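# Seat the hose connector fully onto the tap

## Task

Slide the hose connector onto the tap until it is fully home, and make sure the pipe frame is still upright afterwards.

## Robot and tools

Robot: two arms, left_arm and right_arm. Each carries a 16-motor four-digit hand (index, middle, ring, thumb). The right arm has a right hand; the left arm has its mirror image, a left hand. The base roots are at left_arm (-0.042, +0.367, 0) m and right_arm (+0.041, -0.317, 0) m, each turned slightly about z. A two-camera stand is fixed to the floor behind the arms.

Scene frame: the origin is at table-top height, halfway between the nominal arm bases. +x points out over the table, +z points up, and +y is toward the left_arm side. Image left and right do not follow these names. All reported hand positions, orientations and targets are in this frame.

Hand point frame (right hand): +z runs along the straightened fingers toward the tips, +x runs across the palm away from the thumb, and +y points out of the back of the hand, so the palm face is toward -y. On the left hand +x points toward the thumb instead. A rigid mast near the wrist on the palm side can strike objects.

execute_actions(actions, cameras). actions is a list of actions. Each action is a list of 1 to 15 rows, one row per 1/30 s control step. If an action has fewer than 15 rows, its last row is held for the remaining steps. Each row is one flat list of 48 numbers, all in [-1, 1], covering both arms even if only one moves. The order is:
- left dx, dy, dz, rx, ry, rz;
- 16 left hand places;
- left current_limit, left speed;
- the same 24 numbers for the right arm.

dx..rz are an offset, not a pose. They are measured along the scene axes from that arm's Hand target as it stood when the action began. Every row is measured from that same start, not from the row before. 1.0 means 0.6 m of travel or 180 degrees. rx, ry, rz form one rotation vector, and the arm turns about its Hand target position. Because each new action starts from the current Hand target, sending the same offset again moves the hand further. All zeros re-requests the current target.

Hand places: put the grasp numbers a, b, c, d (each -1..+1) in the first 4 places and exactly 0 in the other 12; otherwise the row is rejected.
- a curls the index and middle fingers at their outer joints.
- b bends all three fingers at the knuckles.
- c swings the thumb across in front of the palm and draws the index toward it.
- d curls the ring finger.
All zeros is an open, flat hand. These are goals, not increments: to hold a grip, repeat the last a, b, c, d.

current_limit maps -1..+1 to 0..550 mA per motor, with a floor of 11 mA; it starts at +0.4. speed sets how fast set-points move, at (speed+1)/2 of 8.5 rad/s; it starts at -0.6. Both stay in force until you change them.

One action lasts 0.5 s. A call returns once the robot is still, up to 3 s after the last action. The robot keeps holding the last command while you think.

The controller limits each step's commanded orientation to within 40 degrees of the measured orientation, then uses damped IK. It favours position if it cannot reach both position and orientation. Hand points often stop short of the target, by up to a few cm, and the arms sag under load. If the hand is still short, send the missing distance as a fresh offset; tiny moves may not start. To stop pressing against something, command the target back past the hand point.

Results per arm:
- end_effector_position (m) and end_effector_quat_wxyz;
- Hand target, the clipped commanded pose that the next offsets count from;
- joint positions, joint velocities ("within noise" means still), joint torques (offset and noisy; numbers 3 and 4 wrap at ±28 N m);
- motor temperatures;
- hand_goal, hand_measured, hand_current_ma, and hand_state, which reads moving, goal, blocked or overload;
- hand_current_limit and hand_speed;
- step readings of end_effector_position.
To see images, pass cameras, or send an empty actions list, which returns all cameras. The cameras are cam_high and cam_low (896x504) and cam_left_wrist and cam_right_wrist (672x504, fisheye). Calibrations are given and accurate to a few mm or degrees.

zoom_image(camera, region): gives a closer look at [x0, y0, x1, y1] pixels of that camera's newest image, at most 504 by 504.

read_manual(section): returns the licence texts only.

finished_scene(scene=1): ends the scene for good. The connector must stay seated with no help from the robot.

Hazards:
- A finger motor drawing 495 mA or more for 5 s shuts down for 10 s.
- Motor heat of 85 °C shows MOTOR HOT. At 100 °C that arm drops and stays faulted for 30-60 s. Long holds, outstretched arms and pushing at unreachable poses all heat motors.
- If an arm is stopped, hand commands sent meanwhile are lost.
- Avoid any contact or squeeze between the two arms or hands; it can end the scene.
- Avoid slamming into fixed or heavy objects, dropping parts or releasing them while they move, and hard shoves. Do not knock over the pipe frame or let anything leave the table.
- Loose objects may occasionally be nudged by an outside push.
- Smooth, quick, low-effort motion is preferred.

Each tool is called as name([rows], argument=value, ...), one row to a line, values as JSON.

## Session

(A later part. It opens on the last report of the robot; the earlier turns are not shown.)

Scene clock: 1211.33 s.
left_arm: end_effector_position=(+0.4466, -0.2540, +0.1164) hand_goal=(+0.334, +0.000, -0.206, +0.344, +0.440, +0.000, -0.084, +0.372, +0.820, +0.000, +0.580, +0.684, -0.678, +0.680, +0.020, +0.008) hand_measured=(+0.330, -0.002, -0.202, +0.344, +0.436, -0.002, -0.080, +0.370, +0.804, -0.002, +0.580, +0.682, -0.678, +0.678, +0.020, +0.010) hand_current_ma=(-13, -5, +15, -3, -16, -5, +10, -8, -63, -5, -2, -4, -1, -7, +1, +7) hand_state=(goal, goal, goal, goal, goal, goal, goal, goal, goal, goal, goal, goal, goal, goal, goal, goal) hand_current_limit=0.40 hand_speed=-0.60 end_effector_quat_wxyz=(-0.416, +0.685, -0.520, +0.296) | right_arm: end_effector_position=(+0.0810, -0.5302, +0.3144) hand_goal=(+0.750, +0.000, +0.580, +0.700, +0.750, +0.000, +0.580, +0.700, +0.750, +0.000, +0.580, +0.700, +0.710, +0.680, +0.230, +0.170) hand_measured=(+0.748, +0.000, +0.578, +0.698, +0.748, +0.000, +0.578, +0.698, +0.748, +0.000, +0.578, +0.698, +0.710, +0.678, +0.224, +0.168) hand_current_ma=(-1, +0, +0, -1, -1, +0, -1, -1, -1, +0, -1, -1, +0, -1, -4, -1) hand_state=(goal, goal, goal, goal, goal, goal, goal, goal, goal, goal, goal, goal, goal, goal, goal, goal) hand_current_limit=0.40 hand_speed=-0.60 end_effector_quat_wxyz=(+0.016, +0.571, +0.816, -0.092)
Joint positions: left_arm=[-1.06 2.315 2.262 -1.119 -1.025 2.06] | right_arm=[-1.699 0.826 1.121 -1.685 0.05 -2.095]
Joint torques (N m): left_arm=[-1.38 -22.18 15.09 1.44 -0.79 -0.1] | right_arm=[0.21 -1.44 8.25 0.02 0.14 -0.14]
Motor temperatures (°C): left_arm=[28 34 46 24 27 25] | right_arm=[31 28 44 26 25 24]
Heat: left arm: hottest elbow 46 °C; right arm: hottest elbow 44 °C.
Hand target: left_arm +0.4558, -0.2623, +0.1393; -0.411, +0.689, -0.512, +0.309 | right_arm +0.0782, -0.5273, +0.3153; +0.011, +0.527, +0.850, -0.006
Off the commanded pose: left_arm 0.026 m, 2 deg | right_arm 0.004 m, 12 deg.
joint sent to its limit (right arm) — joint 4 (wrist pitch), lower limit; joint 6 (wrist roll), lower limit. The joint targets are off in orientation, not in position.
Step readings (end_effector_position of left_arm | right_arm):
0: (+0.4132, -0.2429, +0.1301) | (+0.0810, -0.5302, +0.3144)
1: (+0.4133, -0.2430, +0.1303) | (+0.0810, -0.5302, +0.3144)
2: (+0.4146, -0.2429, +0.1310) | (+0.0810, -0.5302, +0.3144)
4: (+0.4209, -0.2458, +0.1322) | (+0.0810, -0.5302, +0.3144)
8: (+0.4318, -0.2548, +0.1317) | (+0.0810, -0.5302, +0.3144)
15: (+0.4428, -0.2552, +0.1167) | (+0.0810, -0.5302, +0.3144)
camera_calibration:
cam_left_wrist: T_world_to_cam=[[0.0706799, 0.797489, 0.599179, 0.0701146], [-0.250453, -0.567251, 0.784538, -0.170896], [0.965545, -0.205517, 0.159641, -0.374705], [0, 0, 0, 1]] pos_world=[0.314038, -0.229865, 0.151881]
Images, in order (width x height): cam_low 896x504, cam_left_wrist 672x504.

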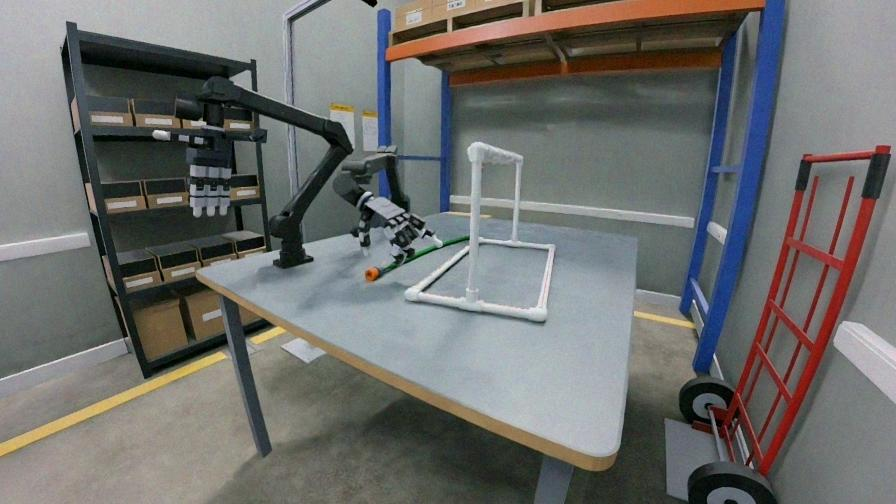

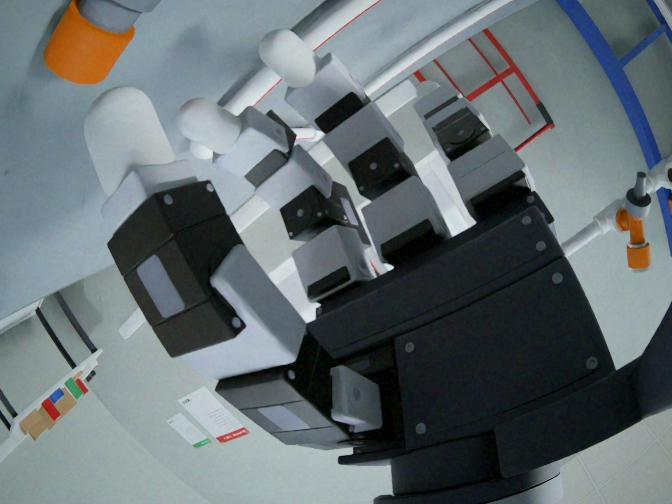

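execute_actions([
  [[-0.018,0.0,-0.058,0,0,0,0.4,0.12,0.84,0,0,0,0,0,0,0,0,0,0,0,0,0,0.4,-0.6,0,0.0,0,0,0,0,0,0,0,0,0,0,0,0,0,0,0,0,0,0,0,0,0.4,-0.6]],
], cameras=["cam_low","cam_left_wrist"])

zoom_image(camera="cam_left_wrist", region=[0, 0, 320, 240])

zoom_image(camera="cam_low", region=[320, 200, 440, 290])

Scene clock: 1248.90 s.
left_arm: end_effector_position=(+0.4461, -0.2533, +0.1005) hand_goal=(+0.334, +0.000, -0.206, +0.344, +0.440, +0.000, -0.084, +0.372, +0.820, +0.000, +0.580, +0.684, -0.678, +0.680, +0.020, +0.008) hand_measured=(+0.330, -0.002, -0.202, +0.344, +0.436, -0.002, -0.080, +0.370, +0.804, -0.002, +0.580, +0.682, -0.678, +0.678, +0.020, +0.010) hand_current_ma=(-13, -5, +15, -3, -16, -5, +10, -8, -63, -5, -2, -4, -1, -7, +1, +7) hand_state=(goal, goal, goal, goal, goal, goal, goal, goal, goal, goal, goal, goal, goal, goal, goal, goal) hand_current_limit=0.40 hand_speed=-0.60 end_effector_quat_wxyz=(-0.416, +0.686, -0.519, +0.296) | right_arm: end_effector_position=(+0.0810, -0.5302, +0.3144) hand_goal=(+0.750, +0.000, +0.580, +0.700, +0.750, +0.000, +0.580, +0.700, +0.750, +0.000, +0.580, +0.700, +0.710, +0.680, +0.230, +0.170) hand_measured=(+0.748, +0.000, +0.578, +0.698, +0.748, +0.000, +0.578, +0.698, +0.748, +0.000, +0.578, +0.698, +0.710, +0.678, +0.224, +0.168) hand_current_ma=(-1, +0, +0, -1, -1, +0, -1, -1, -1, +0, -1, -1, +0, -1, -4, -1) hand_state=(goal, goal, goal, goal, goal, goal, goal, goal, goal, goal, goal, goal, goal, goal, goal, goal) hand_current_limit=0.40 hand_speed=-0.60 end_effector_quat_wxyz=(+0.016, +0.571, +0.816, -0.092)
Joint positions: left_arm=[-1.06 2.316 2.222 -1.08 -1.025 2.056] | right_arm=[-1.699 0.826 1.121 -1.685 0.05 -2.095]
Joint torques (N m): left_arm=[-2.43 -22.3 10.78 2.36 -0.98 -0.33] | right_arm=[0.26 -2.02 8.24 0.02 0.11 -0.17]
Heat: left arm: hottest elbow 46 °C; right arm: hottest elbow 44 °C.
Hand target: left_arm +0.4450, -0.2623, +0.1045; -0.411, +0.689, -0.512, +0.309 | right_arm +0.0782, -0.5273, +0.3153; +0.011, +0.527, +0.850, -0.006
Off the commanded pose: left_arm 0.010 m, 2 deg | right_arm 0.004 m, 12 deg.
joint sent to its limit (right arm) — joint 4 (wrist pitch), lower limit; joint 6 (wrist roll), lower limit. The joint targets are off in orientation, not in position.
Step readings (end_effector_position of left_arm | right_arm):
0: (+0.4466, -0.2540, +0.1164) | (+0.0810, -0.5302, +0.3144)
1: (+0.4466, -0.2540, +0.1164) | (+0.0810, -0.5302, +0.3144)
2: (+0.4466, -0.2540, +0.1164) | (+0.0810, -0.5302, +0.3144)
4: (+0.4472, -0.2550, +0.1159) | (+0.0810, -0.5302, +0.3144)
8: (+0.4473, -0.2552, +0.1095) | (+0.0810, -0.5302, +0.3144)
15: (+0.4457, -0.2526, +0.1002) | (+0.0810, -0.5302, +0.3144)
camera_calibration:
cam_left_wrist: T_world_to_cam=[[0.0689741, 0.798793, 0.597639, 0.0803708], [-0.249407, -0.566235, 0.785604, -0.158316], [0.965939, -0.203241, 0.160169, -0.371106], [0, 0, 0, 1]] pos_world=[0.313437, -0.229268, 0.13578]
Images, in order (width x height): cam_low 896x504, cam_left_wrist 672x504.

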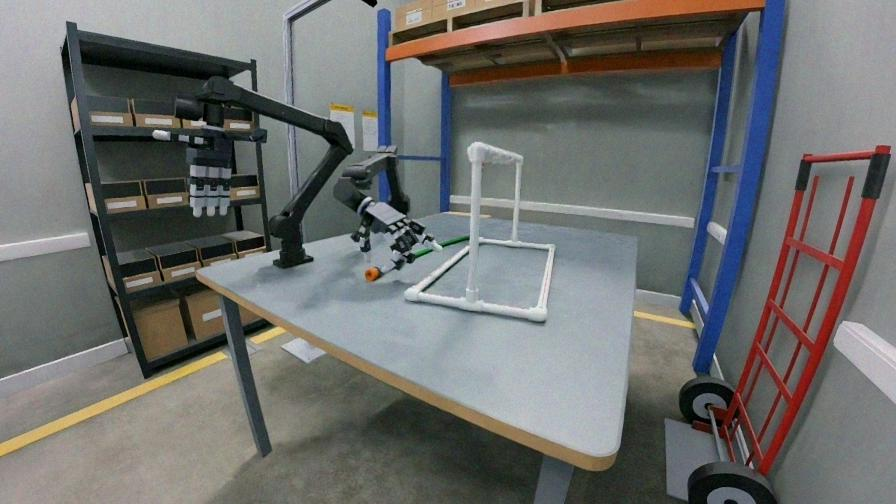

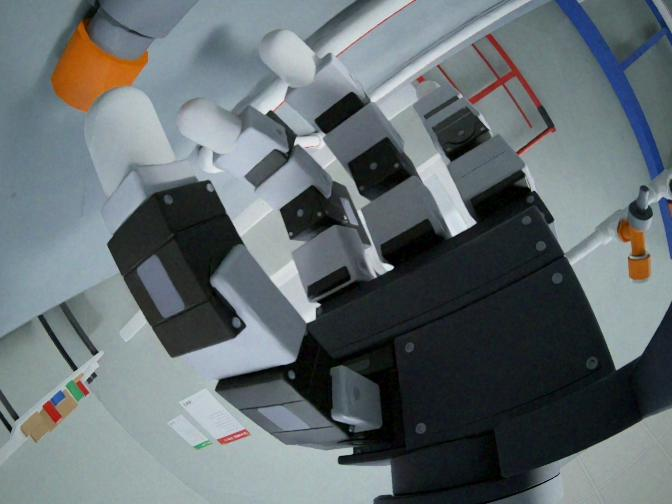

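Scaled by 1.575 from the camera's 672x504 image, which has a finer 960x720 frame.

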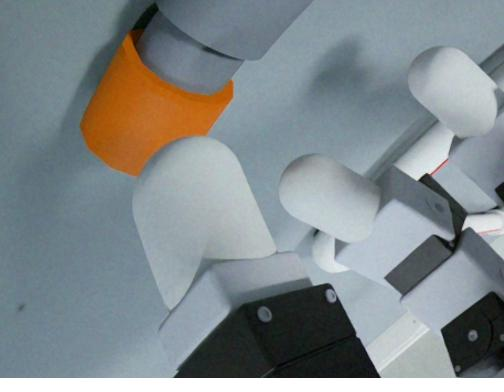

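Scaled by 4.200 from the camera's 896x504 image, which has a finer 1280x720 frame.

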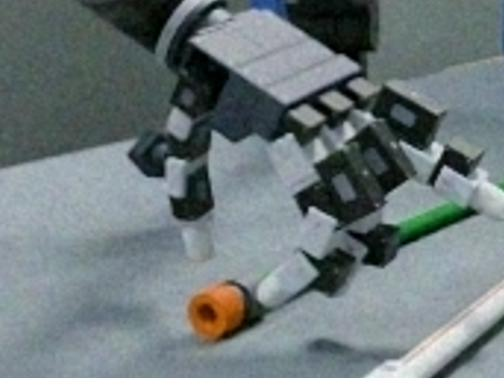

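execute_actions([
  [[-0.03,0.0,-0.045,0,0,0,0.4,0.12,0.84,0,0,0,0,0,0,0,0,0,0,0,0,0,0.4,-0.6,0,0.0,0,0,0,0,0,0,0,0,0,0,0,0,0,0,0,0,0,0,0,0,0.4,-0.6]],
], cameras=["cam_low","cam_left_wrist"])

zoom_image(camera="cam_left_wrist", region=[0, 0, 320, 240])

zoom_image(camera="cam_low", region=[320, 200, 440, 290])

Scene clock: 1271.07 s.
left_arm: end_effector_position=(+0.4350, -0.2497, +0.0718) hand_goal=(+0.334, +0.000, -0.206, +0.344, +0.440, +0.000, -0.084, +0.372, +0.820, +0.000, +0.580, +0.684, -0.678, +0.680, +0.020, +0.008) hand_measured=(+0.328, -0.002, -0.202, +0.344, +0.452, -0.012, -0.086, +0.368, +0.802, -0.002, +0.578, +0.682, -0.678, +0.678, +0.020, +0.010) hand_current_ma=(-18, -5, +14, -3, +46, -36, -7, -14, -69, -5, -4, -4, -1, -6, +0, +7) hand_state=(goal, goal, goal, goal, goal, goal, goal, goal, goal, goal, goal, goal, goal, goal, goal, goal) hand_current_limit=0.40 hand_speed=-0.60 end_effector_quat_wxyz=(-0.424, +0.684, -0.516, +0.294) | right_arm: end_effector_position=(+0.0810, -0.5302, +0.3144) hand_goal=(+0.750, +0.000, +0.580, +0.700, +0.750, +0.000, +0.580, +0.700, +0.750, +0.000, +0.580, +0.700, +0.710, +0.680, +0.230, +0.170) hand_measured=(+0.748, +0.000, +0.578, +0.698, +0.748, +0.000, +0.578, +0.698, +0.748, +0.000, +0.578, +0.698, +0.710, +0.678, +0.224, +0.168) hand_current_ma=(-1, +0, +0, -1, -1, +0, -1, -1, -1, +0, -1, -1, +0, -1, -4, -1) hand_state=(goal, goal, goal, goal, goal, goal, goal, goal, goal, goal, goal, goal, goal, goal, goal, goal) hand_current_limit=0.40 hand_speed=-0.60 end_effector_quat_wxyz=(+0.016, +0.571, +0.816, -0.092)
Joint positions: left_arm=[-1.074 2.315 2.144 -1.038 -1.046 2.023] | right_arm=[-1.699 0.826 1.121 -1.685 0.05 -2.095]
Joint torques (N m): left_arm=[-3.08 -22.89 9.62 2.56 -0.54 -0.38] | right_arm=[0.21 -1.67 8.29 -0.02 0.11 -0.19]
Heat: left arm: hottest elbow 45 °C; right arm: hottest elbow 44 °C.
Hand target: left_arm +0.4270, -0.2621, +0.0774; -0.411, +0.689, -0.512, +0.308 | right_arm +0.0782, -0.5273, +0.3153; +0.011, +0.527, +0.850, -0.006
Off the commanded pose: left_arm 0.016 m, 2 deg | right_arm 0.004 m, 12 deg.
joint sent to its limit (right arm) — joint 4 (wrist pitch), lower limit; joint 6 (wrist roll), lower limit. The joint targets are off in orientation, not in position.
Step readings (end_effector_position of left_arm | right_arm):
0: (+0.4461, -0.2533, +0.1005) | (+0.0810, -0.5302, +0.3144)
1: (+0.4460, -0.2531, +0.1001) | (+0.0810, -0.5302, +0.3144)
2: (+0.4457, -0.2532, +0.0981) | (+0.0810, -0.5302, +0.3144)
4: (+0.4448, -0.2521, +0.0924) | (+0.0810, -0.5302, +0.3144)
8: (+0.4377, -0.2473, +0.0734) | (+0.0810, -0.5302, +0.3144)
15: (+0.4349, -0.2499, +0.0720) | (+0.0810, -0.5302, +0.3144)
camera_calibration:
cam_left_wrist: T_world_to_cam=[[0.0569811, 0.791542, 0.608452, 0.0980607], [-0.250421, -0.578628, 0.776195, -0.13855], [0.966459, -0.196597, 0.165248, -0.35399], [0, 0, 0, 1]] pos_world=[0.301834, -0.227382, 0.106373]
Images, in order (width x height): cam_low 896x504, cam_left_wrist 672x504.

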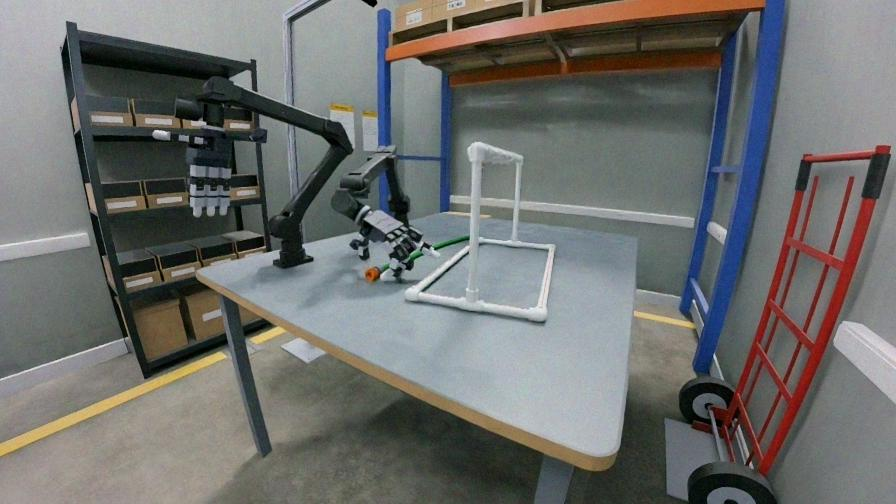

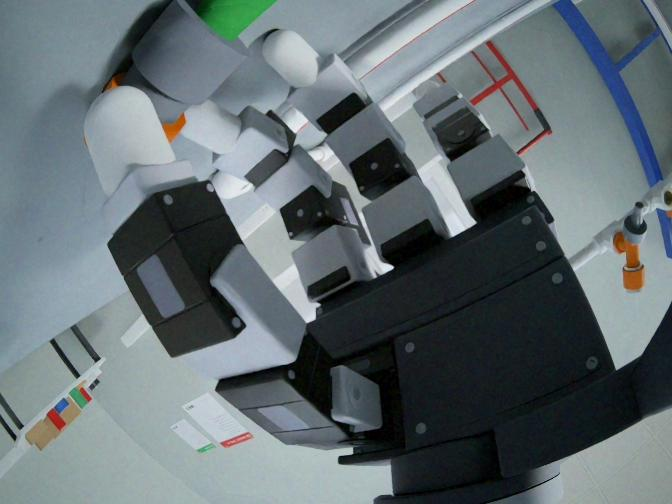

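Scaled by 1.575 from the camera's 672x504 image, which has a finer 960x720 frame.

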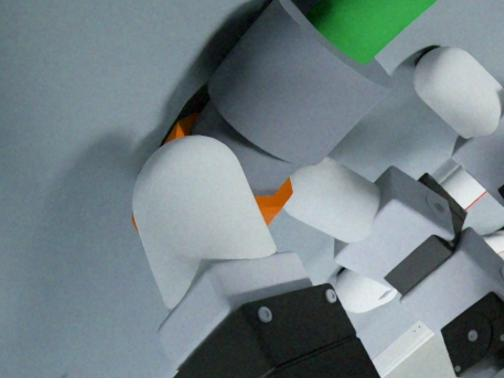

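Scaled by 4.200 from the camera's 896x504 image, which has a finer 1280x720 frame.

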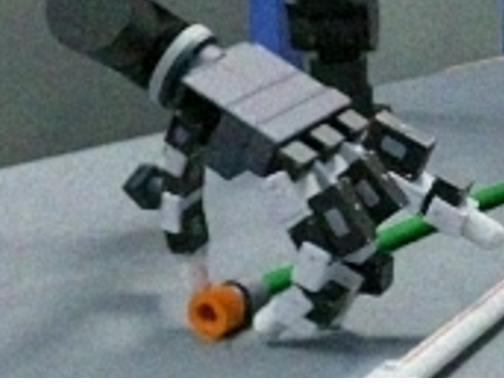

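execute_actions([
  [[0.0,-0.018,0.0,0,0,0,0.4,0.26,0.84,0,0,0,0,0,0,0,0,0,0,0,0,0,0.4,-0.8,0,0.0,0,0,0,0,0,0,0,0,0,0,0,0,0,0,0,0,0,0,0,0,0.4,-0.6]],
  [[0.0,0.0,-0.014,0,0,0,0.4,0.26,0.84,0,0,0,0,0,0,0,0,0,0,0,0,0,0.4,-0.8,0,0.0,0,0,0,0,0,0,0,0,0,0,0,0,0,0,0,0,0,0,0,0,0.4,-0.6]],
], cameras=["cam_low","cam_left_wrist"])

zoom_image(camera="cam_left_wrist", region=[0, 0, 320, 240])

zoom_image(camera="cam_low", region=[320, 200, 440, 290])

Scene clock: 1322.40 s.
left_arm: end_effector_position=(+0.4317, -0.2524, +0.0686) hand_goal=(+0.146, +0.000, -0.164, +0.372, +0.196, +0.000, -0.112, +0.372, +0.610, +0.000, +0.580, +0.712, -0.678, +0.680, +0.020, +0.036) hand_measured=(+0.148, -0.002, -0.166, +0.370, +0.204, -0.004, -0.110, +0.372, +0.602, -0.002, +0.578, +0.708, -0.678, +0.678, +0.020, +0.034) hand_current_ma=(+4, -5, -3, -7, +31, -9, +9, +1, -27, -5, -4, -12, -1, -6, +0, -8) hand_state=(goal, goal, goal, goal, goal, goal, goal, goal, goal, goal, goal, goal, goal, goal, goal, goal) hand_current_limit=0.40 hand_speed=-0.80 end_effector_quat_wxyz=(-0.422, +0.686, -0.515, +0.294) | right_arm: end_effector_position=(+0.0810, -0.5302, +0.3144) hand_goal=(+0.750, +0.000, +0.580, +0.700, +0.750, +0.000, +0.580, +0.700, +0.750, +0.000, +0.580, +0.700, +0.710, +0.680, +0.230, +0.170) hand_measured=(+0.748, +0.000, +0.578, +0.698, +0.748, +0.000, +0.578, +0.698, +0.748, +0.000, +0.578, +0.698, +0.710, +0.678, +0.224, +0.168) hand_current_ma=(-1, +0, +0, -1, -1, +0, -1, -1, -1, +0, -1, -1, +0, -1, -4, -1) hand_state=(goal, goal, goal, goal, goal, goal, goal, goal, goal, goal, goal, goal, goal, goal, goal, goal) hand_current_limit=0.40 hand_speed=-0.60 end_effector_quat_wxyz=(+0.016, +0.571, +0.816, -0.092)
Joint positions: left_arm=[-1.079 2.32 2.146 -1.046 -1.045 2.007] | right_arm=[-1.699 0.826 1.121 -1.685 0.05 -2.095]
Joint torques (N m): left_arm=[-3.37 -20.31 13.34 1.92 -0.65 -0.34] | right_arm=[0.62 -2.08 8.28 -0.03 0.09 -0.21]
Motor temperatures (°C): left_arm=[27 39 41 24 27 25] | right_arm=[30 28 44 26 25 24]
Heat: left arm: hottest elbow 41 °C; right arm: hottest elbow 44 °C.
Hand target: left_arm +0.4269, -0.2730, +0.0691; -0.411, +0.688, -0.512, +0.309 | right_arm +0.0782, -0.5273, +0.3153; +0.011, +0.527, +0.850, -0.006
Off the commanded pose: left_arm 0.021 m, 2 deg | right_arm 0.004 m, 12 deg.
joint sent to its limit (right arm) — joint 4 (wrist pitch), lower limit; joint 6 (wrist roll), lower limit. The joint targets are off in orientation, not in position.
Step readings (end_effector_position of left_arm | right_arm):
0: (+0.4350, -0.2498, +0.0718) | (+0.0810, -0.5302, +0.3144)
1: (+0.4350, -0.2498, +0.0718) | (+0.0810, -0.5302, +0.3144)
2: (+0.4351, -0.2497, +0.0719) | (+0.0810, -0.5302, +0.3144)
4: (+0.4354, -0.2497, +0.0721) | (+0.0810, -0.5302, +0.3144)
8: (+0.4357, -0.2502, +0.0730) | (+0.0810, -0.5302, +0.3144)
15: (+0.4320, -0.2522, +0.0693) | (+0.0810, -0.5302, +0.3144)
16: (+0.4316, -0.2523, +0.0689) | (+0.0810, -0.5302, +0.3144)
17: (+0.4317, -0.2523, +0.0686) | (+0.0810, -0.5302, +0.3144)
19: (+0.4317, -0.2523, +0.0686) | (+0.0810, -0.5302, +0.3144)
23: (+0.4317, -0.2524, +0.0686) | (+0.0810, -0.5302, +0.3144)
30: (+0.4317, -0.2524, +0.0686) | (+0.0810, -0.5302, +0.3144)
camera_calibration:
cam_left_wrist: T_world_to_cam=[[0.05625, 0.794673, 0.604426, 0.103647], [-0.247974, -0.575296, 0.779451, -0.13897], [0.967132, -0.193726, 0.164698, -0.350339], [0, 0, 0, 1]] pos_world=[0.298533, -0.230185, 0.103374]
Images, in order (width x height): cam_low 896x504, cam_left_wrist 672x504.

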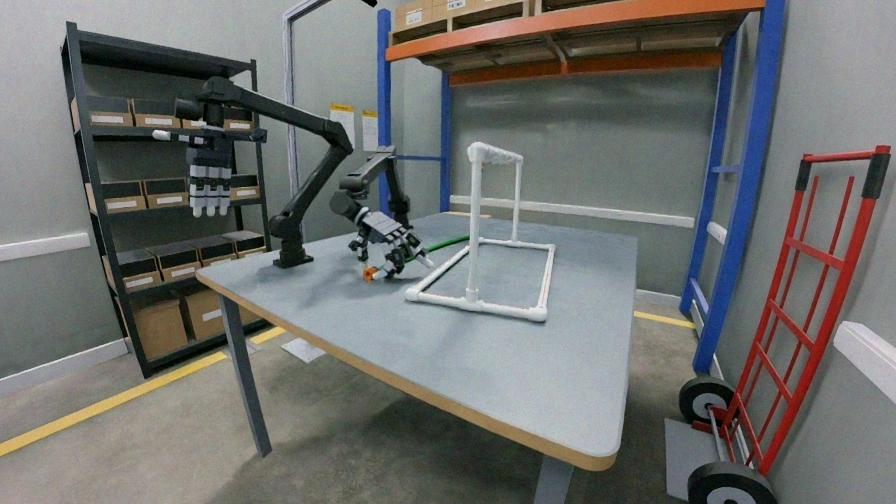

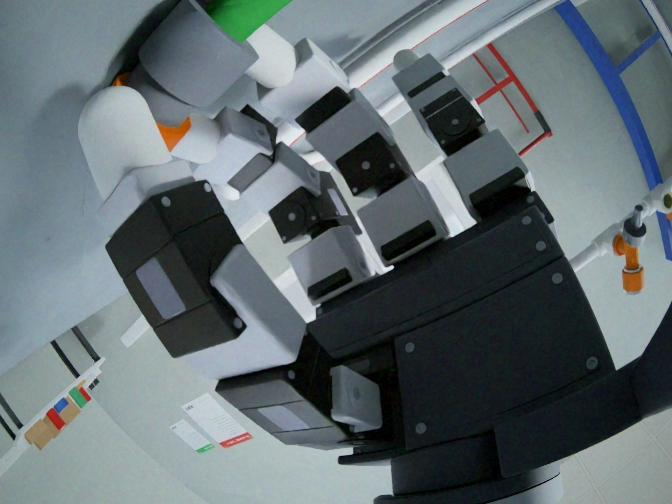

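Scaled by 1.575 from the camera's 672x504 image, which has a finer 960x720 frame.

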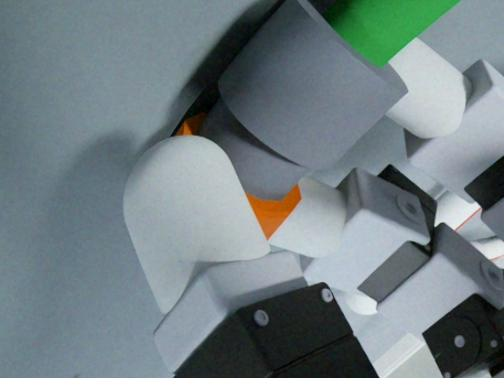

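Scaled by 4.200 from the camera's 896x504 image, which has a finer 1280x720 frame.

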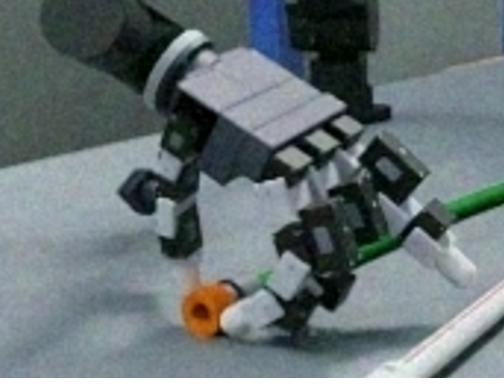

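execute_actions([
  [[0.0,-0.02,0.004,0,0,0,0.4,0.26,0.84,0,0,0,0,0,0,0,0,0,0,0,0,0,0.4,-0.8,0,0.0,0,0,0,0,0,0,0,0,0,0,0,0,0,0,0,0,0,0,0,0,0.4,-0.6]],
], cameras=["cam_left_wrist"])

zoom_image(camera="cam_left_wrist", region=[0, 0, 320, 240])

Scene clock: 1334.40 s.
left_arm: end_effector_position=(+0.4346, -0.2588, +0.0675) hand_goal=(+0.146, +0.000, -0.164, +0.372, +0.196, +0.000, -0.112, +0.372, +0.610, +0.000, +0.580, +0.712, -0.678, +0.680, +0.020, +0.036) hand_measured=(+0.146, -0.002, -0.164, +0.370, +0.196, -0.022, -0.122, +0.366, +0.602, -0.002, +0.578, +0.708, -0.678, +0.678, +0.020, +0.034) hand_current_ma=(+3, -5, -1, -6, -1, -71, -34, -19, -27, -5, -4, -12, -1, -6, +0, -5) hand_state=(goal, goal, goal, goal, goal, blocked, goal, goal, goal, goal, goal, goal, goal, goal, goal, goal) hand_current_limit=0.40 hand_speed=-0.80 end_effector_quat_wxyz=(-0.425, +0.684, -0.518, +0.289) | right_arm: end_effector_position=(+0.0810, -0.5302, +0.3144) hand_goal=(+0.750, +0.000, +0.580, +0.700, +0.750, +0.000, +0.580, +0.700, +0.750, +0.000, +0.580, +0.700, +0.710, +0.680, +0.230, +0.170) hand_measured=(+0.748, +0.000, +0.578, +0.698, +0.748, +0.000, +0.578, +0.698, +0.748, +0.000, +0.578, +0.698, +0.710, +0.678, +0.224, +0.168) hand_current_ma=(-1, +0, +0, -1, -1, +0, -1, -1, -1, +0, -1, -1, +0, -1, -4, -1) hand_state=(goal, goal, goal, goal, goal, goal, goal, goal, goal, goal, goal, goal, goal, goal, goal, goal) hand_current_limit=0.40 hand_speed=-0.60 end_effector_quat_wxyz=(+0.016, +0.571, +0.816, -0.092)
Joint positions: left_arm=[-1.08 2.357 2.212 -1.087 -1.048 2.007] | right_arm=[-1.699 0.826 1.121 -1.685 0.05 -2.095]
Joint torques (N m): left_arm=[-3.96 -20.95 14.38 1.59 -0.6 -0.45] | right_arm=[0.62 -1.55 8.34 -0.06 0.15 -0.17]
Heat: left arm: hottest elbow 44 °C; right arm: hottest elbow 44 °C.
Hand target: left_arm +0.4269, -0.2851, +0.0716; -0.411, +0.689, -0.512, +0.309 | right_arm +0.0782, -0.5273, +0.3153; +0.011, +0.527, +0.850, -0.006
Off the commanded pose: left_arm 0.028 m, 3 deg | right_arm 0.004 m, 12 deg.
joint sent to its limit (right arm) — joint 4 (wrist pitch), lower limit; joint 6 (wrist roll), lower limit. The joint targets are off in orientation, not in position.
Step readings (end_effector_position of left_arm | right_arm):
0: (+0.4317, -0.2524, +0.0686) | (+0.0810, -0.5302, +0.3144)
1: (+0.4317, -0.2524, +0.0686) | (+0.0810, -0.5302, +0.3144)
2: (+0.4321, -0.2530, +0.0687) | (+0.0810, -0.5302, +0.3144)
4: (+0.4328, -0.2550, +0.0683) | (+0.0810, -0.5302, +0.3144)
8: (+0.4345, -0.2575, +0.0675) | (+0.0810, -0.5302, +0.3144)
15: (+0.4346, -0.2587, +0.0674) | (+0.0810, -0.5302, +0.3144)
camera_calibration:
cam_left_wrist: T_world_to_cam=[[0.0587515, 0.786805, 0.614398, 0.105467], [-0.245386, -0.585195, 0.772873, -0.144259], [0.967643, -0.196172, 0.15869, -0.354706], [0, 0, 0, 1]] pos_world=[0.301634, -0.236985, 0.102983]
Images, in order (width x height): cam_left_wrist 672x504.

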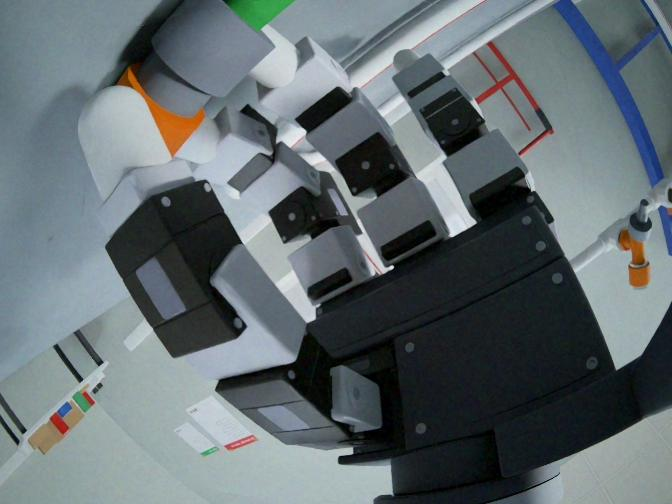

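Scaled by 1.575 from the camera's 672x504 image, which has a finer 960x720 frame.

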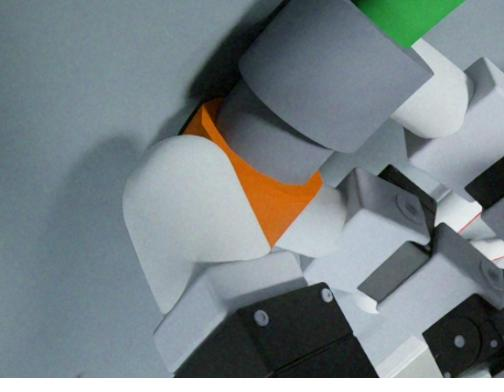

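execute_actions([
  [[0.0,0.035,0.004,0,0,0,0.4,0.26,0.84,0,0,0,0,0,0,0,0,0,0,0,0,0,0.4,-0.8,0,0.0,0,0,0,0,0,0,0,0,0,0,0,0,0,0,0,0,0,0,0,0,0.4,-0.6]],
], cameras=["cam_left_wrist","cam_low"])

zoom_image(camera="cam_left_wrist", region=[0, 0, 320, 240])

zoom_image(camera="cam_low", region=[340, 230, 420, 290])

Scene clock: 1369.40 s.
left_arm: end_effector_position=(+0.4335, -0.2563, +0.0670) hand_goal=(+0.146, +0.000, -0.164, +0.372, +0.196, +0.000, -0.112, +0.372, +0.610, +0.000, +0.580, +0.712, -0.678, +0.680, +0.020, +0.036) hand_measured=(+0.146, -0.002, -0.164, +0.370, +0.198, -0.006, -0.126, +0.364, +0.602, -0.002, +0.578, +0.708, -0.678, +0.678, +0.020, +0.036) hand_current_ma=(+3, -5, +0, -5, +9, -17, -51, -31, -27, -5, -4, -12, +0, -5, +3, -2) hand_state=(goal, goal, goal, goal, goal, goal, goal, goal, goal, goal, goal, goal, goal, goal, goal, goal) hand_current_limit=0.40 hand_speed=-0.80 end_effector_quat_wxyz=(-0.422, +0.686, -0.512, +0.299) | right_arm: end_effector_position=(+0.0810, -0.5302, +0.3144) hand_goal=(+0.750, +0.000, +0.580, +0.700, +0.750, +0.000, +0.580, +0.700, +0.750, +0.000, +0.580, +0.700, +0.710, +0.680, +0.230, +0.170) hand_measured=(+0.748, +0.000, +0.578, +0.698, +0.748, +0.000, +0.578, +0.698, +0.748, +0.000, +0.578, +0.698, +0.710, +0.678, +0.224, +0.168) hand_current_ma=(-1, +0, +0, -1, -1, +0, -1, -1, -1, +0, -1, -1, +0, -1, -4, -1) hand_state=(goal, goal, goal, goal, goal, goal, goal, goal, goal, goal, goal, goal, goal, goal, goal, goal) hand_current_limit=0.40 hand_speed=-0.60 end_effector_quat_wxyz=(+0.016, +0.571, +0.816, -0.092)
Joint positions: left_arm=[-1.08 2.328 2.153 -1.033 -1.05 2.007] | right_arm=[-1.699 0.826 1.121 -1.685 0.05 -2.095]
Joint torques (N m): left_arm=[-2.67 -23.24 9.54 2.02 -0.41 -0.26] | right_arm=[0.09 -1.32 8.32 -0.05 0.15 -0.18]
Heat: left arm: hottest elbow 44 °C; right arm: hottest elbow 44 °C.
Hand target: left_arm +0.4270, -0.2641, +0.0740; -0.411, +0.689, -0.512, +0.309 | right_arm +0.0782, -0.5273, +0.3153; +0.011, +0.527, +0.850, -0.006
Off the commanded pose: left_arm 0.012 m, 2 deg | right_arm 0.004 m, 12 deg.
joint sent to its limit (right arm) — joint 4 (wrist pitch), lower limit; joint 6 (wrist roll), lower limit. The joint targets are off in orientation, not in position.
Step readings (end_effector_position of left_arm | right_arm):
0: (+0.4346, -0.2588, +0.0672) | (+0.0810, -0.5302, +0.3144)
1: (+0.4346, -0.2588, +0.0672) | (+0.0810, -0.5302, +0.3144)
2: (+0.4346, -0.2588, +0.0672) | (+0.0810, -0.5302, +0.3144)
4: (+0.4346, -0.2583, +0.0663) | (+0.0810, -0.5302, +0.3144)
8: (+0.4338, -0.2569, +0.0668) | (+0.0810, -0.5302, +0.3144)
15: (+0.4335, -0.2564, +0.0669) | (+0.0810, -0.5302, +0.3144)
camera_calibration:
cam_left_wrist: T_world_to_cam=[[0.0501652, 0.799528, 0.598531, 0.111999], [-0.25551, -0.569068, 0.781586, -0.134716], [0.965504, -0.192139, 0.17574, -0.352222], [0, 0, 0, 1]] pos_world=[0.300032, -0.233884, 0.100157]
Images, in order (width x height): cam_low 896x504, cam_left_wrist 672x504.

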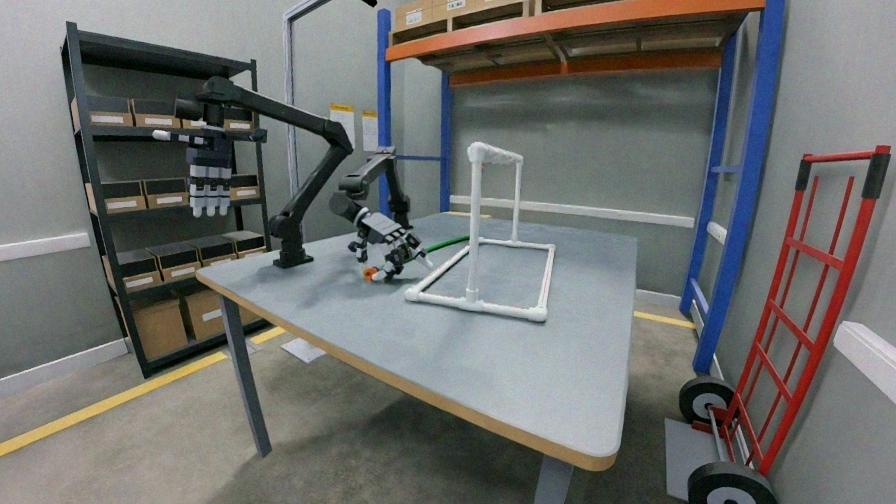

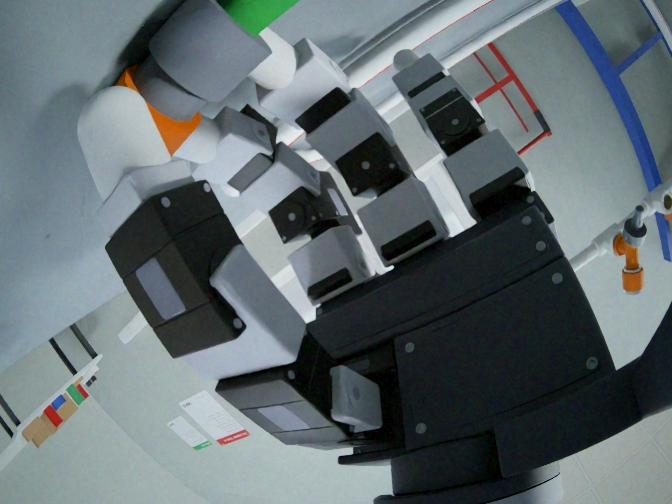

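Scaled by 1.575 from the camera's 672x504 image, which has a finer 960x720 frame.

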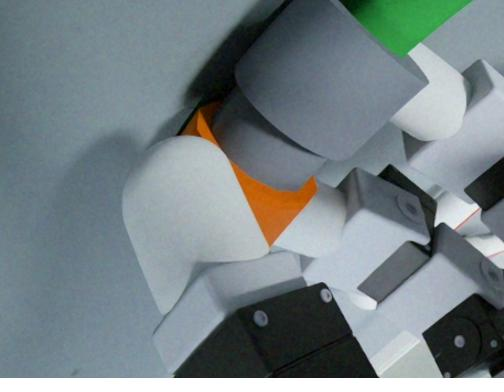

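Scaled by 6.300 from the camera's 896x504 image, which has a finer 1280x720 frame.

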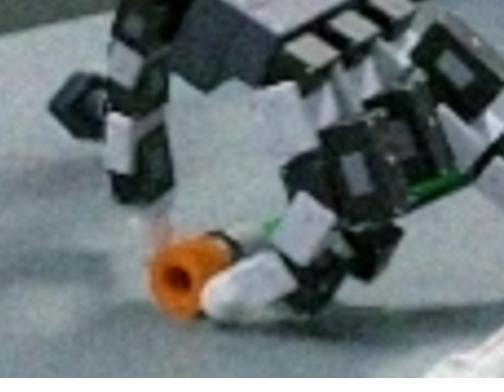

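execute_actions([
  [[0.0,0.0,-0.012,0,0,0,0.4,0.31,0.84,0,0,0,0,0,0,0,0,0,0,0,0,0,0.4,-0.85,0,0.0,0,0,0,0,0,0,0,0,0,0,0,0,0,0,0,0,0,0,0,0,0.4,-0.6]],
  [[0.0,0.0,-0.01,0,0,0,0.4,0.36,0.84,0,0,0,0,0,0,0,0,0,0,0,0,0,0.4,-0.85,0,0.0,0,0,0,0,0,0,0,0,0,0,0,0,0,0,0,0,0,0,0,0,0.4,-0.6]],
], cameras=["cam_left_wrist","cam_low"])

zoom_image(camera="cam_left_wrist", region=[0, 0, 320, 240])

zoom_image(camera="cam_low", region=[340, 230, 420, 290])

Scene clock: 1390.37 s.
left_arm: end_effector_position=(+0.4350, -0.2570, +0.0632) hand_goal=(+0.010, +0.000, -0.134, +0.392, +0.020, +0.000, -0.132, +0.372, +0.460, +0.000, +0.580, +0.732, -0.678, +0.680, +0.020, +0.056) hand_measured=(+0.048, -0.002, -0.126, +0.392, +0.100, -0.006, -0.118, +0.372, +0.454, -0.002, +0.578, +0.728, -0.682, +0.678, +0.056, +0.072) hand_current_ma=(+168, -5, +26, +2, +371, -17, +51, -2, -20, -5, -4, -12, -17, -5, +188, +80) hand_state=(blocked, goal, goal, goal, blocked, goal, goal, goal, goal, goal, goal, goal, goal, goal, blocked, goal) hand_current_limit=0.40 hand_speed=-0.85 end_effector_quat_wxyz=(-0.420, +0.688, -0.508, +0.304) | right_arm: end_effector_position=(+0.0810, -0.5302, +0.3144) hand_goal=(+0.750, +0.000, +0.580, +0.700, +0.750, +0.000, +0.580, +0.700, +0.750, +0.000, +0.580, +0.700, +0.710, +0.680, +0.230, +0.170) hand_measured=(+0.748, +0.000, +0.578, +0.698, +0.748, +0.000, +0.578, +0.698, +0.748, +0.000, +0.578, +0.698, +0.710, +0.678, +0.224, +0.168) hand_current_ma=(-1, +0, +0, -1, -1, +0, -1, -1, -1, +0, -1, -1, +0, -1, -4, -1) hand_state=(goal, goal, goal, goal, goal, goal, goal, goal, goal, goal, goal, goal, goal, goal, goal, goal) hand_current_limit=0.40 hand_speed=-0.60 end_effector_quat_wxyz=(+0.016, +0.571, +0.816, -0.092)
Joint positions: left_arm=[-1.079 2.325 2.136 -1.005 -1.05 2.007] | right_arm=[-1.699 0.826 1.121 -1.685 0.05 -2.095]
Joint torques (N m): left_arm=[-2.73 -22.42 9.05 2.24 -0.37 -0.26] | right_arm=[0.91 -1.55 8.27 0.02 0.16 -0.19]
Heat: left arm: hottest elbow 44 °C; right arm: hottest elbow 44 °C.
Hand target: left_arm +0.4269, -0.2641, +0.0607; -0.411, +0.689, -0.512, +0.309 | right_arm +0.0782, -0.5273, +0.3153; +0.011, +0.527, +0.850, -0.006
Off the commanded pose: left_arm 0.011 m, 1 deg | right_arm 0.004 m, 12 deg.
joint sent to its limit (right arm) — joint 4 (wrist pitch), lower limit; joint 6 (wrist roll), lower limit. The joint targets are off in orientation, not in position.
Step readings (end_effector_position of left_arm | right_arm):
0: (+0.4335, -0.2563, +0.0669) | (+0.0810, -0.5302, +0.3144)
1: (+0.4335, -0.2563, +0.0669) | (+0.0810, -0.5302, +0.3144)
2: (+0.4335, -0.2563, +0.0666) | (+0.0810, -0.5302, +0.3144)
4: (+0.4337, -0.2564, +0.0664) | (+0.0810, -0.5302, +0.3144)
8: (+0.4344, -0.2564, +0.0656) | (+0.0810, -0.5302, +0.3144)
15: (+0.4345, -0.2564, +0.0652) | (+0.0810, -0.5302, +0.3144)
16: (+0.4346, -0.2564, +0.0653) | (+0.0810, -0.5302, +0.3144)
17: (+0.4346, -0.2565, +0.0650) | (+0.0810, -0.5302, +0.3144)
19: (+0.4348, -0.2566, +0.0643) | (+0.0810, -0.5302, +0.3144)
23: (+0.4350, -0.2570, +0.0634) | (+0.0810, -0.5302, +0.3144)
30: (+0.4349, -0.2569, +0.0632) | (+0.0810, -0.5302, +0.3144)
camera_calibration:
cam_left_wrist: T_world_to_cam=[[0.0450865, 0.806352, 0.589715, 0.11925], [-0.26019, -0.560462, 0.786246, -0.127871], [0.964504, -0.188887, 0.184535, -0.352387], [0, 0, 0, 1]] pos_world=[0.301232, -0.234386, 0.0952431]
Images, in order (width x height): cam_low 896x504, cam_left_wrist 672x504.

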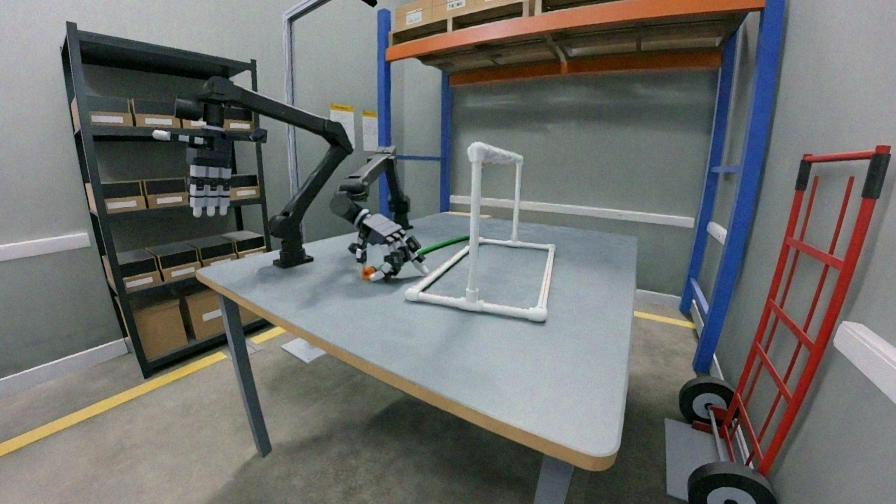

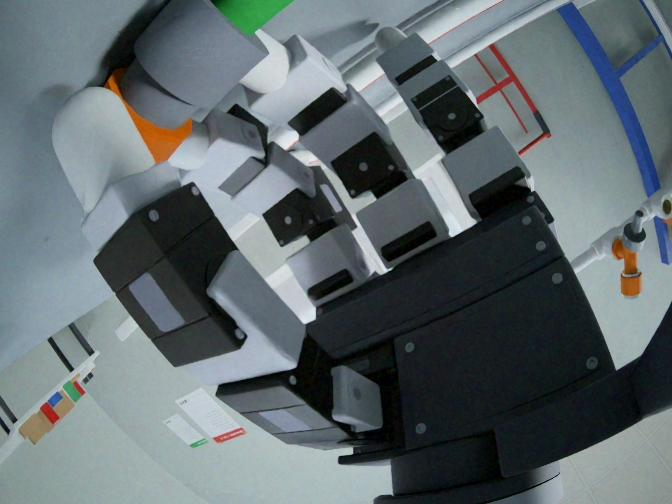

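Scaled by 1.575 from the camera's 672x504 image, which has a finer 960x720 frame.

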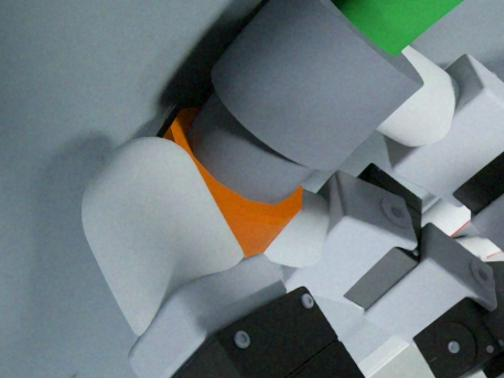

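Scaled by 6.300 from the camera's 896x504 image, which has a finer 1280x720 frame.

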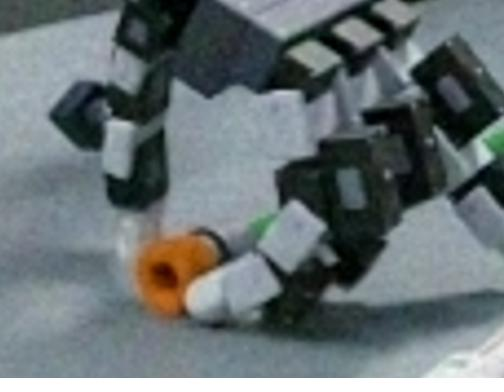

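execute_actions([
  [[0.0,0.0,0.0,0,0,0,0.4,0.45,0.84,0,0,0,0,0,0,0,0,0,0,0,0,0,0.6,-0.85,0,0.0,0,0,0,0,0,0,0,0,0,0,0,0,0,0,0,0,0,0,0,0,0.4,-0.6]],
  [[0.0,0.0,0.0,0,0,0,0.4,0.5,0.84,0,0,0,0,0,0,0,0,0,0,0,0,0,0.6,-0.85,0,0.0,0,0,0,0,0,0,0,0,0,0,0,0,0,0,0,0,0,0,0,0,0.4,-0.6]],
  [[0.0,0.0,0.06,0,0,0,0.4,0.5,0.84,0,0,0,0,0,0,0,0,0,0,0,0,0,0.6,-0.85,0,0.0,0,0,0,0,0,0,0,0,0,0,0,0,0,0,0,0,0,0,0,0,0.4,-0.6]],
], cameras=["cam_left_wrist","cam_low"])

zoom_image(camera="cam_left_wrist", region=[0, 0, 320, 240])

zoom_image(camera="cam_low", region=[340, 230, 420, 290])

Scene clock: 1416.10 s.
left_arm: end_effector_position=(+0.4301, -0.2491, +0.0642) hand_goal=(-0.178, +0.000, -0.092, +0.420, -0.224, +0.000, -0.160, +0.372, +0.250, +0.000, +0.580, +0.760, -0.678, +0.680, +0.020, +0.084) hand_measured=(-0.042, +0.002, -0.074, +0.424, +0.044, +0.000, -0.118, +0.390, +0.356, +0.022, +0.606, +0.776, -0.682, +0.678, +0.076, +0.110) hand_current_ma=(+440, +6, +70, +14, +440, +1, +175, +70, +440, +72, +106, +59, -12, -4, +316, +147) hand_state=(blocked, goal, goal, goal, blocked, goal, blocked, goal, blocked, blocked, blocked, goal, goal, goal, blocked, blocked) hand_current_limit=0.60 hand_speed=-0.85 end_effector_quat_wxyz=(-0.425, +0.684, -0.517, +0.290) | right_arm: end_effector_position=(+0.0810, -0.5302, +0.3144) hand_goal=(+0.750, +0.000, +0.580, +0.700, +0.750, +0.000, +0.580, +0.700, +0.750, +0.000, +0.580, +0.700, +0.710, +0.680, +0.230, +0.170) hand_measured=(+0.748, +0.000, +0.578, +0.698, +0.748, +0.000, +0.578, +0.698, +0.748, +0.000, +0.578, +0.698, +0.710, +0.678, +0.224, +0.168) hand_current_ma=(-1, +0, +0, -1, -1, +0, -1, -1, -1, +0, -1, -1, +0, -1, -4, -1) hand_state=(goal, goal, goal, goal, goal, goal, goal, goal, goal, goal, goal, goal, goal, goal, goal, goal) hand_current_limit=0.40 hand_speed=-0.60 end_effector_quat_wxyz=(+0.016, +0.571, +0.816, -0.092)
Joint positions: left_arm=[-1.079 2.319 2.134 -1.046 -1.048 2.007] | right_arm=[-1.699 0.826 1.121 -1.685 0.05 -2.095]
Joint torques (N m): left_arm=[-2.67 -23.94 13.38 0.69 -0.42 -0.22] | right_arm=[0.56 -1.67 8.31 -0.01 0.15 -0.17]
Heat: left arm: hottest elbow 44 °C; right arm: hottest elbow 44 °C.
Hand target: left_arm +0.4269, -0.2641, +0.0968; -0.411, +0.689, -0.512, +0.309 | right_arm +0.0782, -0.5273, +0.3153; +0.011, +0.527, +0.850, -0.006
Off the commanded pose: left_arm 0.036 m, 3 deg | right_arm 0.004 m, 12 deg.
joint sent to its limit (right arm) — joint 4 (wrist pitch), lower limit; joint 6 (wrist roll), lower limit. The joint targets are off in orientation, not in position.
Step readings (end_effector_position of left_arm | right_arm):
0: (+0.4350, -0.2570, +0.0632) | (+0.0810, -0.5302, +0.3144)
1: (+0.4350, -0.2570, +0.0632) | (+0.0810, -0.5302, +0.3144)
2: (+0.4350, -0.2570, +0.0632) | (+0.0810, -0.5302, +0.3144)
4: (+0.4348, -0.2572, +0.0630) | (+0.0810, -0.5302, +0.3144)
8: (+0.4347, -0.2572, +0.0625) | (+0.0810, -0.5302, +0.3144)
15: (+0.4347, -0.2572, +0.0625) | (+0.0810, -0.5302, +0.3144)
16: (+0.4347, -0.2572, +0.0625) | (+0.0810, -0.5302, +0.3144)
17: (+0.4348, -0.2572, +0.0625) | (+0.0810, -0.5302, +0.3144)
19: (+0.4348, -0.2571, +0.0626) | (+0.0810, -0.5302, +0.3144)
23: (+0.4349, -0.2571, +0.0626) | (+0.0810, -0.5302, +0.3144)
30: (+0.4349, -0.2571, +0.0626) | (+0.0810, -0.5302, +0.3144)
31: (+0.4349, -0.2571, +0.0626) | (+0.0810, -0.5302, +0.3144)
32: (+0.4348, -0.2569, +0.0629) | (+0.0810, -0.5302, +0.3144)
34: (+0.4340, -0.2555, +0.0629) | (+0.0810, -0.5302, +0.3144)
38: (+0.4316, -0.2517, +0.0631) | (+0.0810, -0.5302, +0.3144)
45: (+0.4303, -0.2493, +0.0639) | (+0.0810, -0.5302, +0.3144)
camera_calibration:
cam_left_wrist: T_world_to_cam=[[0.0574046, 0.787712, 0.613364, 0.101046], [-0.245325, -0.584409, 0.773487, -0.136965], [0.96774, -0.194875, 0.159697, -0.34765], [0, 0, 0, 1]] pos_world=[0.297033, -0.227387, 0.0994816]
Images, in order (width x height): cam_low 896x504, cam_left_wrist 672x504.

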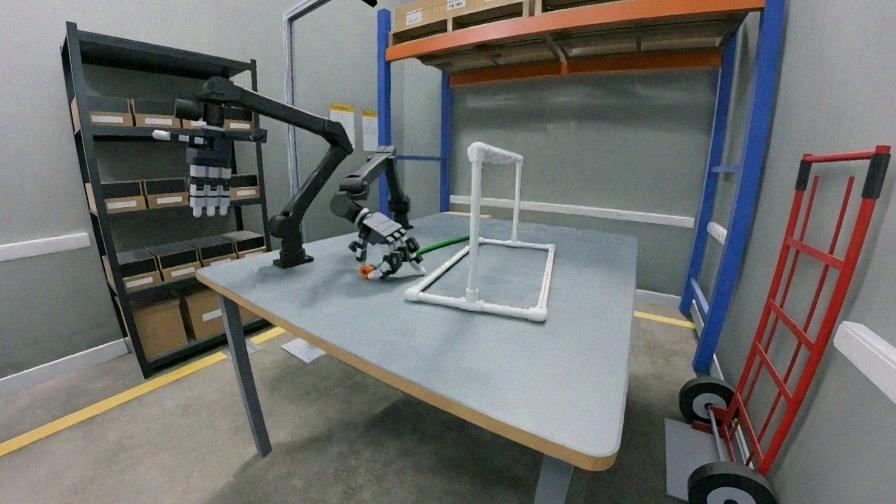

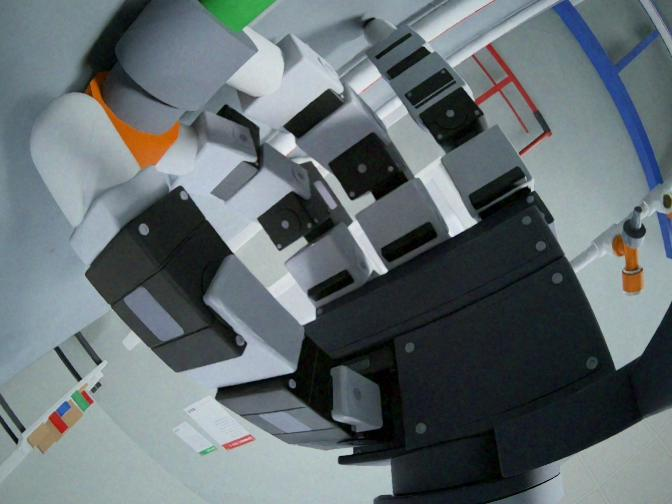

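Scaled by 1.575 from the camera's 672x504 image, which has a finer 960x720 frame.

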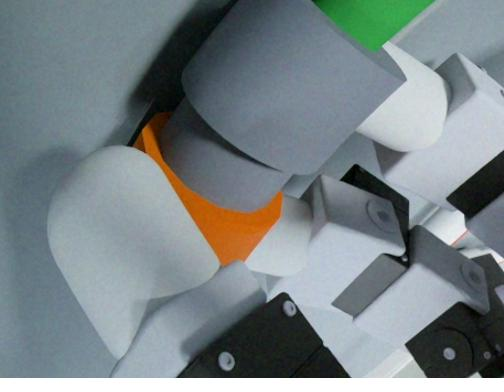

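Scaled by 6.300 from the camera's 896x504 image, which has a finer 1280x720 frame.

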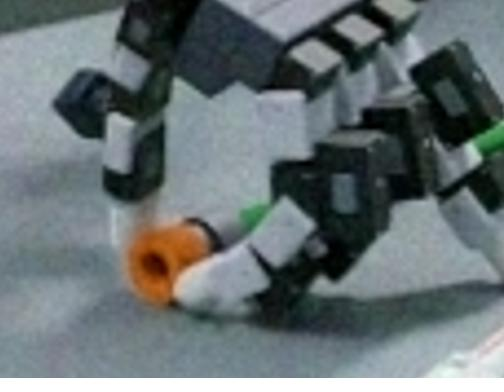

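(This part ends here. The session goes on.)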